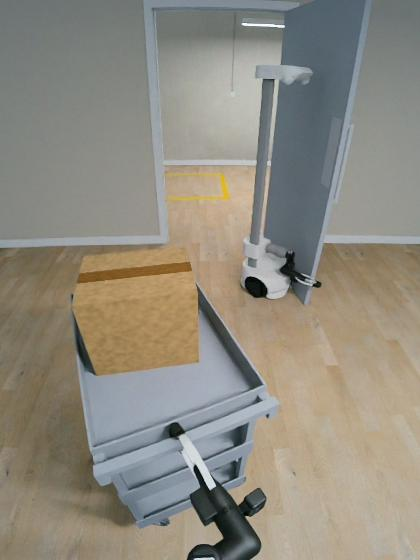

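Request:
move --r2 '{"base":{"strafe_m":0.14},"contact_limits":{"strafe_m":0.35}}' --blocking false

Request:
wait --seconds 4

Request:
move --r2 '{"base":{"rotate_rad":0.024}}' --blocking false

Request:
wait --seconds 2

Request:
move --r2 '{"base":{"translate_m":0.4},"contact_limits":{"translate_m":0.35}}' --blocking false

Request:
wait --seconds 5 --cameras '["r2_head_camera"]'

Scene clock: 299.27 s.
move: r2 moving
r1: as last shown
r1.lidar_m: 0.25 0.25 0.25 0.25 0.39 3.71 1.14 1.88 2.75 1.16 1.32 3.40
r1.motor_effort: lift_m=+15(15) arm_m=-4(4) wheel_0=+3(3) wheel_1=+7(8) wheel_2=-5(5)
r1.servo_current: wrist_yaw_rad=52(65) wrist_pitch_rad=39(46) wrist_roll_rad=39(65) gripper_m=46(52)
r1.wrist_depth_mm: 106 125 - - - - - / 108 125 - - - - - / 111 125 - - - - - / 111 128 - - - - - / 108 125 - - 1983 1808 1756 / 110 128 190 194 1042 1025 991 / 107 124 180 181 152 741 723
r2.base_odometry: x=-1.511 y=-0.648 heading=-2.860
r2.turned_by_wheels: +0.000
r2.turned_by_imu: +0.000
r2.base_tilt: forward=-0.7 right=+0.1
r2.lidar_m: 0.44 0.39 2.24 2.14 2.24 3.06 2.97 3.07 2.69 2.59 2.70 0.49
r2.base_status: strafe_m moving
r2.joint_positions: lift_m=+0.680 arm_m=+0.000 wrist_yaw_rad=+0.496 wrist_pitch_rad=+0.003 wrist_roll_rad=+1.569 gripper_m=-0.029
r2.joint_status: not commanded
r2.measured_speeds: translate_m=-0.001 strafe_m=+0.141 rotate_rad=+0.007 lift_m=+0.000 arm_m=+0.000 wrist_yaw_rad=+0.000 wrist_pitch_rad=+0.000 wrist_roll_rad=+0.000
r2.motor_effort: lift_m=+20(20) arm_m=-3(4) wheel_0=-14(14) wheel_1=+13(14) wheel_2=-2(4)
r2.servo_current: wrist_yaw_rad=59(59) wrist_pitch_rad=46(46) wrist_roll_rad=59(65) gripper_m=85(91)
r2.contact_limits: strafe_m 0.35
r2.hand_pose: x=+0.4661 y=+0.0603 z=+0.8571 quat_wxyz=(+0.686, +0.685, +0.174, +0.173) (m; r2's base frame)
r2.wrist_depth_mm: - - - 150 205 759 - / - 521 410 154 211 750 - / - 427 421 157 216 - - / - 459 449 161 224 820 - / - - 480 166 229 - - / - - 186 171 181 1756 - / - - - - - 1708 466
pictures: none

Scene clock: 300.47 s.
earlier move: r2 done
r1.base_odometry: x=-1.985 y=-0.268 heading=-1.492
r1.turned_by_wheels: +0.000
r1.turned_by_imu: +0.000
r1.base_tilt: forward=-1.6 right=+1.3
r1.lidar_m: 0.25 0.25 0.25 0.25 0.40 3.69 1.14 1.90 2.75 1.17 1.43 3.39
r1.base_status: not commanded
r1.joint_positions: lift_m=+0.100 arm_m=+0.000 wrist_yaw_rad=-0.002 wrist_pitch_rad=+0.002 wrist_roll_rad=+0.000 gripper_m=-0.010
r1.joint_status: not commanded
r1.measured_speeds: all 0
r1.motor_effort: lift_m=+15(15) arm_m=-3(4) wheel_0=+3(3) wheel_1=+8(8) wheel_2=-5(5)
r1.servo_current: wrist_yaw_rad=52(65) wrist_pitch_rad=46(52) wrist_roll_rad=46(65) gripper_m=46(52)
r1.hand_pose: x=+0.4591 y=-0.0880 z=+0.2779 quat_wxyz=(+1.000, +0.000, +0.001, -0.001) (m; r1's base frame)
r1.wrist_depth_mm: 106 125 - - - - - / 108 125 - - - - - / 111 125 - - - - - / 111 128 - - - - - / 108 124 - - 1983 1921 1708 / 110 127 190 195 1042 1025 1008 / 107 124 180 180 153 741 723
r2.base_odometry: x=-1.482 y=-0.748 heading=-2.860
r2.turned_by_wheels: +0.000
r2.turned_by_imu: +0.000
r2.base_tilt: forward=-0.7 right=+0.0
r2.lidar_m: 0.44 0.37 2.13 2.04 2.15 2.98 2.97 3.09 2.78 2.69 2.81 0.45
r2.base_status: done
r2.joint_positions: lift_m=+0.680 arm_m=+0.000 wrist_yaw_rad=+0.499 wrist_pitch_rad=+0.003 wrist_roll_rad=+1.569 gripper_m=-0.029
r2.joint_status: not commanded
r2.measured_speeds: all 0
r2.motor_effort: lift_m=+20(20) arm_m=+1(4) wheel_0=-2(15) wheel_1=+2(14) wheel_2=-3(4)
r2.servo_current: wrist_yaw_rad=39(59) wrist_pitch_rad=39(52) wrist_roll_rad=39(65) gripper_m=78(91)
r2.contact_limits: strafe_m 0.35
r2.hand_pose: x=+0.4660 y=+0.0612 z=+0.8571 quat_wxyz=(+0.686, +0.684, +0.176, +0.174) (m; r2's base frame)
r2.wrist_depth_mm: - 504 473 131 184 - - / - 384 387 137 193 768 - / - 424 421 143 205 - - / - 473 459 151 213 - - / - - 508 158 226 1921 - / - - 187 167 180 1618 492 / - - - - - 1708 1182
wait: 1.20 of 4 s (r2 has come to rest)
pictures: none

Scene clock: 300.97 s.
move: r2 moving
r1: as last shown
r1.lidar_m: 0.25 0.25 0.25 0.25 0.38 3.67 1.13 1.90 2.79 1.17 1.39 3.41
r1.motor_effort: lift_m=+15(15) arm_m=-3(4) wheel_0=+3(4) wheel_1=+8(8) wheel_2=-5(5)
r1.servo_current: wrist_yaw_rad=52(72) wrist_pitch_rad=33(46) wrist_roll_rad=52(65) gripper_m=46(46)
r1.wrist_depth_mm: 106 125 - - - - - / 108 125 - - - - - / 111 125 - - - - - / 111 128 - - - - - / 108 125 - - 1983 1921 1808 / 110 128 190 194 1042 1042 991 / 107 124 180 181 153 741 723
r2.base_odometry: x=-1.482 y=-0.748 heading=-2.837
r2.turned_by_wheels: +0.023
r2.turned_by_imu: +0.022
r2.base_tilt: forward=-0.7 right=+0.0
r2.lidar_m: 0.41 0.41 2.09 2.05 2.14 3.04 2.96 3.10 2.78 2.68 2.83 0.45
r2.base_status: rotate_rad moving
r2.joint_positions: lift_m=+0.680 arm_m=+0.000 wrist_yaw_rad=+0.497 wrist_pitch_rad=+0.003 wrist_roll_rad=+1.569 gripper_m=-0.029
r2.joint_status: not commanded
r2.measured_speeds: all 0
r2.motor_effort: lift_m=+20(20) arm_m=+3(3) wheel_0=-8(8) wheel_1=+0(5) wheel_2=-6(11)
r2.servo_current: wrist_yaw_rad=46(59) wrist_pitch_rad=39(46) wrist_roll_rad=39(59) gripper_m=85(91)
r2.hand_pose: x=+0.4661 y=+0.0607 z=+0.8571 quat_wxyz=(+0.686, +0.684, +0.175, +0.173) (m; r2's base frame)
r2.wrist_depth_mm: - 399 384 127 179 - - / - 384 384 131 189 - - / - 430 421 140 202 - - / - 480 466 148 211 - - / - - 517 156 224 1921 - / - - 186 169 179 1618 480 / - - - - - 1756 1182
pictures: none

Scene clock: 301.00 s.
earlier move: r2 done
r1.base_odometry: x=-1.985 y=-0.268 heading=-1.492
r1.turned_by_wheels: +0.000
r1.turned_by_imu: +0.000
r1.base_tilt: forward=-1.6 right=+1.3
r1.lidar_m: 0.25 0.25 0.25 0.25 0.40 3.71 1.14 1.86 2.76 1.15 1.42 3.38
r1.base_status: not commanded
r1.joint_positions: lift_m=+0.100 arm_m=+0.000 wrist_yaw_rad=-0.002 wrist_pitch_rad=+0.002 wrist_roll_rad=+0.000 gripper_m=-0.010
r1.joint_status: not commanded
r1.measured_speeds: all 0
r1.motor_effort: lift_m=+15(15) arm_m=-4(4) wheel_0=+3(4) wheel_1=+7(8) wheel_2=-5(5)
r1.servo_current: wrist_yaw_rad=52(72) wrist_pitch_rad=33(46) wrist_roll_rad=52(65) gripper_m=46(46)
r1.hand_pose: x=+0.4591 y=-0.0880 z=+0.2779 quat_wxyz=(+1.000, +0.000, +0.001, -0.001) (m; r1's base frame)
r1.wrist_depth_mm: 106 125 - - - - - / 108 125 - - - - - / 111 125 - - - - - / 111 128 - - - - - / 108 124 - - 1983 1808 1756 / 110 127 189 194 1042 1042 991 / 107 124 180 181 152 732 723
r2.base_odometry: x=-1.482 y=-0.748 heading=-2.837
r2.turned_by_wheels: +0.000
r2.turned_by_imu: +0.000
r2.base_tilt: forward=-0.7 right=+0.1
r2.lidar_m: 0.42 0.40 2.13 2.06 2.16 3.05 2.95 3.07 2.79 2.70 2.86 0.45
r2.base_status: done
r2.joint_positions: lift_m=+0.680 arm_m=+0.000 wrist_yaw_rad=+0.497 wrist_pitch_rad=+0.003 wrist_roll_rad=+1.569 gripper_m=-0.029
r2.joint_status: not commanded
r2.measured_speeds: all 0
r2.motor_effort: lift_m=+20(20) arm_m=+3(3) wheel_0=-5(8) wheel_1=-1(5) wheel_2=-7(11)
r2.servo_current: wrist_yaw_rad=46(59) wrist_pitch_rad=39(46) wrist_roll_rad=39(59) gripper_m=85(91)
r2.hand_pose: x=+0.4661 y=+0.0607 z=+0.8571 quat_wxyz=(+0.686, +0.684, +0.175, +0.173) (m; r2's base frame)
r2.wrist_depth_mm: - 397 387 127 179 - - / - 382 384 131 189 - - / - 427 421 140 202 - - / - 484 462 148 212 - - / - - 517 156 224 1921 - / - - 186 168 179 1618 480 / - - - - - 1708 1182
wait: 0.03 of 2 s (r2 has come to rest)
pictures: none

Scene clock: 301.50 s.
move: r2 moving
r1: as last shown
r1.lidar_m: 0.25 0.25 0.26 0.25 0.39 3.69 1.15 1.89 2.75 1.15 1.41 3.42
r1.motor_effort: lift_m=+15(15) arm_m=-3(4) wheel_0=+3(3) wheel_1=+7(8) wheel_2=-5(5)
r1.servo_current: wrist_yaw_rad=33(65) wrist_pitch_rad=39(52) wrist_roll_rad=33(59) gripper_m=46(52)
r1.wrist_depth_mm: 106 125 - - - - - / 109 125 - - - - - / 111 125 - - - - - / 111 128 - - - - - / 108 124 - - 1983 1808 1756 / 110 127 190 195 1060 1025 991 / 107 124 180 181 152 741 732
r2.base_odometry: x=-1.511 y=-0.757 heading=-2.837
r2.turned_by_wheels: +0.000
r2.turned_by_imu: +0.001
r2.base_tilt: forward=-0.7 right=+0.1
r2.lidar_m: 0.42 0.41 2.13 2.06 2.16 3.04 2.96 3.13 2.78 2.67 2.84 0.46
r2.base_status: translate_m moving
r2.joint_positions: lift_m=+0.680 arm_m=+0.000 wrist_yaw_rad=+0.502 wrist_pitch_rad=+0.003 wrist_roll_rad=+1.569 gripper_m=-0.029
r2.joint_status: not commanded
r2.measured_speeds: translate_m=+0.122 strafe_m=+0.002 rotate_rad=-0.001 lift_m=+0.000 arm_m=+0.000 wrist_yaw_rad=+0.028 wrist_pitch_rad=+0.000 wrist_roll_rad=+0.000
r2.motor_effort: lift_m=+20(20) arm_m=+4(4) wheel_0=+9(12) wheel_1=+12(12) wheel_2=-18(19)
r2.servo_current: wrist_yaw_rad=46(59) wrist_pitch_rad=46(46) wrist_roll_rad=39(52) gripper_m=78(91)
r2.contact_limits: translate_m 0.35
r2.hand_pose: x=+0.4658 y=+0.0620 z=+0.8571 quat_wxyz=(+0.686, +0.684, +0.176, +0.175) (m; r2's base frame)
r2.wrist_depth_mm: - 389 364 121 174 - - / - 379 382 126 184 - - / - 424 418 135 195 - - / - 484 462 144 208 - - / - - 521 153 221 1921 - / - - 189 165 180 1661 480 / - - - - - 1708 1182
pictures: none

Scene clock: 303.83 s.
earlier move: r2 done
r1.base_odometry: x=-1.985 y=-0.268 heading=-1.492
r1.turned_by_wheels: +0.000
r1.turned_by_imu: +0.000
r1.base_tilt: forward=-1.6 right=+1.3
r1.lidar_m: 0.25 0.25 0.25 0.25 0.40 3.69 1.12 1.89 1.03 1.04 1.54 3.41
r1.base_status: not commanded
r1.joint_positions: lift_m=+0.100 arm_m=+0.000 wrist_yaw_rad=-0.002 wrist_pitch_rad=+0.002 wrist_roll_rad=+0.000 gripper_m=-0.010
r1.joint_status: not commanded
r1.measured_speeds: all 0
r1.motor_effort: lift_m=+15(15) arm_m=-4(4) wheel_0=+2(3) wheel_1=+7(8) wheel_2=-5(5)
r1.servo_current: wrist_yaw_rad=39(65) wrist_pitch_rad=39(52) wrist_roll_rad=39(59) gripper_m=39(52)
r1.hand_pose: x=+0.4591 y=-0.0880 z=+0.2779 quat_wxyz=(+1.000, +0.000, +0.001, -0.001) (m; r1's base frame)
r1.wrist_depth_mm: 106 125 - - - - - / 108 125 - - - - - / 111 125 - - - - - / 111 128 - - - - - / 108 125 - - 1921 1983 1756 / 110 127 190 194 1060 1042 991 / 107 124 180 181 153 750 715
r2.base_odometry: x=-1.863 y=-0.868 heading=-2.837
r2.turned_by_wheels: +0.000
r2.turned_by_imu: +0.004
r2.base_tilt: forward=-0.7 right=+0.1
r2.lidar_m: 0.45 0.37 2.11 2.02 2.17 3.05 3.39 3.50 2.81 2.71 2.86 0.53
r2.base_status: done
r2.joint_positions: lift_m=+0.680 arm_m=+0.000 wrist_yaw_rad=+0.505 wrist_pitch_rad=+0.003 wrist_roll_rad=+1.569 gripper_m=-0.029
r2.joint_status: not commanded
r2.measured_speeds: all 0
r2.motor_effort: lift_m=+20(20) arm_m=+3(4) wheel_0=+7(17) wheel_1=+3(14) wheel_2=-1(19)
r2.servo_current: wrist_yaw_rad=46(59) wrist_pitch_rad=46(46) wrist_roll_rad=46(59) gripper_m=85(91)
r2.contact_limits: translate_m 0.35
r2.hand_pose: x=+0.4656 y=+0.0631 z=+0.8571 quat_wxyz=(+0.686, +0.684, +0.178, +0.176) (m; r2's base frame)
r2.wrist_depth_mm: - - - 163 220 1661 - / - - - 164 224 750 - / - 427 427 167 225 820 - / - 452 445 228 227 831 - / - 477 462 170 230 842 - / - - 186 171 180 - - / - - - - - 1618 484
wait: 2.33 of 5 s (r2 has come to rest)
pictures: r2_head_camera
Images, in order (width x height): r2_head_camera 420x560.

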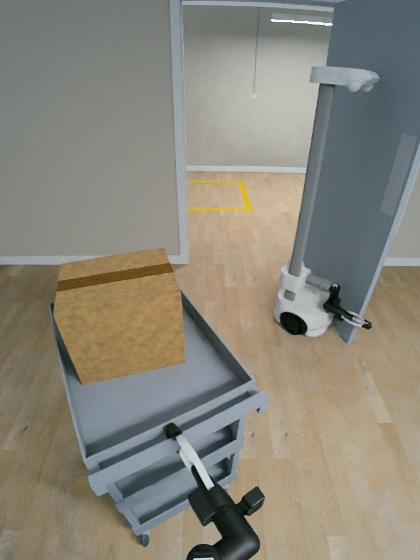

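Request:
move --r2 '{"base":{"translate_m":-0.5,"strafe_m":-0.5},"contact_limits":{"translate_m":0.35}}' --blocking false

Request:
wait --seconds 6

Request:
move --r2 '{"base":{"strafe_m":0.3},"contact_limits":{"strafe_m":0.35}}' --blocking false

Request:
wait --seconds 4 --cameras '["r2_head_camera"]'

Scene clock: 318.30 s.
move: r2 moving
r1: as last shown
r1.lidar_m: 0.25 0.25 0.25 0.25 0.40 3.72 1.14 1.89 1.08 1.03 1.32 3.39
r1.motor_effort: lift_m=+15(15) arm_m=-4(4) wheel_0=+3(3) wheel_1=+8(8) wheel_2=-5(5)
r1.servo_current: wrist_yaw_rad=33(78) wrist_pitch_rad=46(46) wrist_roll_rad=46(65) gripper_m=46(46)
r1.wrist_depth_mm: 106 125 - - - - - / 108 125 - - - - - / 111 125 - - - - - / 111 128 - - - - - / 108 124 - - 1983 1863 1756 / 110 127 190 195 1042 1042 991 / 107 123 180 180 153 750 723
r2.base_odometry: x=-1.849 y=-0.839 heading=-2.836
r2.turned_by_wheels: +0.001
r2.turned_by_imu: +0.002
r2.base_tilt: forward=-0.6 right=+0.1
r2.lidar_m: 0.44 0.36 2.13 2.07 2.19 3.12 3.36 3.52 2.78 2.70 2.80 0.56
r2.base_status: translate_m moving; strafe_m moving
r2.joint_positions: lift_m=+0.680 arm_m=+0.000 wrist_yaw_rad=+0.507 wrist_pitch_rad=+0.003 wrist_roll_rad=+1.569 gripper_m=-0.029
r2.joint_status: not commanded
r2.measured_speeds: translate_m=-0.088 strafe_m=-0.088 rotate_rad=-0.007 lift_m=+0.000 arm_m=+0.000 wrist_yaw_rad=+0.000 wrist_pitch_rad=+0.000 wrist_roll_rad=+0.000
r2.motor_effort: lift_m=+20(20) arm_m=-4(4) wheel_0=+9(13) wheel_1=-12(12) wheel_2=+19(19)
r2.servo_current: wrist_yaw_rad=72(72) wrist_pitch_rad=46(46) wrist_roll_rad=52(59) gripper_m=78(91)
r2.contact_limits: translate_m 0.35
r2.hand_pose: x=+0.4655 y=+0.0635 z=+0.8571 quat_wxyz=(+0.685, +0.684, +0.178, +0.176) (m; r2's base frame)
r2.wrist_depth_mm: - - - 163 221 1708 - / - - - 165 224 768 - / - 427 430 167 226 820 - / - 452 442 169 229 831 - / - 477 466 171 231 831 - / - - 186 172 180 - - / - - - - - 1618 488
pictures: none

Scene clock: 321.60 s.
earlier move: r2 done
r1.base_odometry: x=-1.985 y=-0.268 heading=-1.492
r1.turned_by_wheels: +0.000
r1.turned_by_imu: +0.000
r1.base_tilt: forward=-1.6 right=+1.3
r1.lidar_m: 0.25 0.25 0.25 0.25 0.37 3.70 1.12 1.89 2.77 1.31 1.36 3.39
r1.base_status: not commanded
r1.joint_positions: lift_m=+0.100 arm_m=+0.000 wrist_yaw_rad=-0.002 wrist_pitch_rad=+0.002 wrist_roll_rad=+0.000 gripper_m=-0.010
r1.joint_status: not commanded
r1.measured_speeds: all 0
r1.motor_effort: lift_m=+15(15) arm_m=-4(4) wheel_0=+3(4) wheel_1=+8(8) wheel_2=-5(5)
r1.servo_current: wrist_yaw_rad=72(78) wrist_pitch_rad=39(52) wrist_roll_rad=59(72) gripper_m=46(46)
r1.hand_pose: x=+0.4591 y=-0.0880 z=+0.2779 quat_wxyz=(+1.000, +0.000, +0.001, -0.001) (m; r1's base frame)
r1.wrist_depth_mm: 106 125 - - - - - / 108 125 - - - - - / 111 125 - - - - - / 110 128 - - - - - / 108 124 - - 1983 1863 1756 / 110 128 190 195 1042 1025 991 / 107 124 180 181 152 741 715
r2.base_odometry: x=-1.537 y=-0.241 heading=-2.836
r2.turned_by_wheels: -0.001
r2.turned_by_imu: -0.001
r2.base_tilt: forward=-0.7 right=+0.1
r2.lidar_m: 0.40 0.28 2.65 2.54 2.67 2.94 2.86 3.01 2.25 2.17 2.31 1.91
r2.base_status: done
r2.joint_positions: lift_m=+0.680 arm_m=+0.000 wrist_yaw_rad=+0.499 wrist_pitch_rad=+0.003 wrist_roll_rad=+1.569 gripper_m=-0.029
r2.joint_status: not commanded
r2.measured_speeds: all 0
r2.motor_effort: lift_m=+20(20) arm_m=-4(4) wheel_0=+2(13) wheel_1=-3(15) wheel_2=+5(21)
r2.servo_current: wrist_yaw_rad=52(72) wrist_pitch_rad=46(46) wrist_roll_rad=39(59) gripper_m=78(91)
r2.contact_limits: translate_m 0.35
r2.hand_pose: x=+0.4660 y=+0.0614 z=+0.8571 quat_wxyz=(+0.686, +0.684, +0.176, +0.174) (m; r2's base frame)
r2.wrist_depth_mm: - - - 291 324 327 329 / - - - 283 298 1661 1205 / - - - 208 276 1808 500 / - - - 196 259 788 - / - 452 452 184 240 831 - / - 445 187 169 180 - - / - - 427 - 216 - -
wait: 3.30 of 6 s (r2 has come to rest)
pictures: none

Scene clock: 322.10 s.
move: r2 moving
r1: as last shown
r1.lidar_m: 0.25 0.25 0.26 0.25 0.41 3.70 1.15 1.89 2.78 1.32 1.33 3.41
r1.motor_effort: lift_m=+15(15) arm_m=-3(4) wheel_0=+3(3) wheel_1=+8(8) wheel_2=-5(5)
r1.servo_current: wrist_yaw_rad=39(59) wrist_pitch_rad=46(46) wrist_roll_rad=39(59) gripper_m=46(46)
r1.wrist_depth_mm: 106 125 - - - - - / 108 125 - - - - - / 111 125 - - - - - / 111 128 - - - - - / 108 124 - - 1921 1808 1756 / 110 127 190 195 1042 1042 1008 / 107 124 180 179 153 741 715
r2.base_odometry: x=-1.526 y=-0.275 heading=-2.837
r2.turned_by_wheels: -0.001
r2.turned_by_imu: -0.002
r2.base_tilt: forward=-0.7 right=+0.1
r2.lidar_m: 0.43 0.29 2.61 2.51 2.63 2.97 2.87 3.00 2.27 2.21 2.33 1.89
r2.base_status: strafe_m moving
r2.joint_positions: lift_m=+0.680 arm_m=+0.000 wrist_yaw_rad=+0.486 wrist_pitch_rad=+0.003 wrist_roll_rad=+1.569 gripper_m=-0.029
r2.joint_status: not commanded
r2.measured_speeds: translate_m=+0.002 strafe_m=+0.140 rotate_rad=-0.014 lift_m=+0.000 arm_m=+0.000 wrist_yaw_rad=-0.032 wrist_pitch_rad=+0.000 wrist_roll_rad=+0.000
r2.motor_effort: lift_m=+20(20) arm_m=-4(4) wheel_0=-21(21) wheel_1=+9(12) wheel_2=-2(4)
r2.servo_current: wrist_yaw_rad=72(72) wrist_pitch_rad=46(46) wrist_roll_rad=46(65) gripper_m=85(85)
r2.contact_limits: strafe_m 0.35
r2.hand_pose: x=+0.4667 y=+0.0575 z=+0.8571 quat_wxyz=(+0.687, +0.685, +0.171, +0.169) (m; r2's base frame)
r2.wrist_depth_mm: - - - 297 327 336 336 / - - - 285 303 1661 1229 / - - - 265 277 1708 500 / - - - 194 257 778 - / - 459 452 180 238 831 - / - 442 187 167 181 - - / - - 424 - 214 - -
pictures: none

Scene clock: 323.93 s.
earlier move: r2 done
r1.base_odometry: x=-1.985 y=-0.268 heading=-1.492
r1.turned_by_wheels: +0.000
r1.turned_by_imu: +0.000
r1.base_tilt: forward=-1.6 right=+1.3
r1.lidar_m: 0.25 0.25 0.27 0.25 0.39 3.71 1.13 1.89 2.78 1.27 1.36 3.39
r1.base_status: not commanded
r1.joint_positions: lift_m=+0.100 arm_m=+0.000 wrist_yaw_rad=-0.002 wrist_pitch_rad=+0.002 wrist_roll_rad=+0.000 gripper_m=-0.010
r1.joint_status: not commanded
r1.measured_speeds: all 0
r1.motor_effort: lift_m=+15(15) arm_m=-4(4) wheel_0=+3(3) wheel_1=+7(8) wheel_2=-5(5)
r1.servo_current: wrist_yaw_rad=52(59) wrist_pitch_rad=39(52) wrist_roll_rad=46(65) gripper_m=46(52)
r1.hand_pose: x=+0.4591 y=-0.0880 z=+0.2779 quat_wxyz=(+1.000, +0.000, +0.001, -0.001) (m; r1's base frame)
r1.wrist_depth_mm: 105 125 - - - - - / 108 125 - - - - - / 111 125 - - - - - / 111 128 - - - - - / 108 125 - - 1983 1863 1756 / 110 127 190 194 1025 1042 991 / 107 123 180 180 152 741 723
r2.base_odometry: x=-1.447 y=-0.527 heading=-2.836
r2.turned_by_wheels: +0.001
r2.turned_by_imu: -0.027
r2.base_tilt: forward=-0.7 right=+0.0
r2.lidar_m: 0.43 0.36 2.35 2.26 2.32 2.95 2.86 2.98 2.60 2.47 2.58 0.57
r2.base_status: done
r2.joint_positions: lift_m=+0.680 arm_m=+0.000 wrist_yaw_rad=+0.498 wrist_pitch_rad=+0.003 wrist_roll_rad=+1.569 gripper_m=-0.029
r2.joint_status: not commanded
r2.measured_speeds: all 0
r2.motor_effort: lift_m=+20(20) arm_m=+4(4) wheel_0=-1(24) wheel_1=+5(12) wheel_2=-5(7)
r2.servo_current: wrist_yaw_rad=46(91) wrist_pitch_rad=39(52) wrist_roll_rad=46(65) gripper_m=78(91)
r2.contact_limits: strafe_m 0.35
r2.hand_pose: x=+0.4660 y=+0.0609 z=+0.8571 quat_wxyz=(+0.686, +0.684, +0.175, +0.173) (m; r2's base frame)
r2.wrist_depth_mm: - - - 177 237 1661 1205 / - - - 235 236 1708 - / - - 436 174 235 809 - / - 449 442 233 233 831 - / - 459 455 173 232 831 - / - - 186 172 180 - - / - - 484 - 229 - -
wait: 1.83 of 4 s (r2 has come to rest)
pictures: r2_head_camera
Images, in order (width x height): r2_head_camera 420x560.

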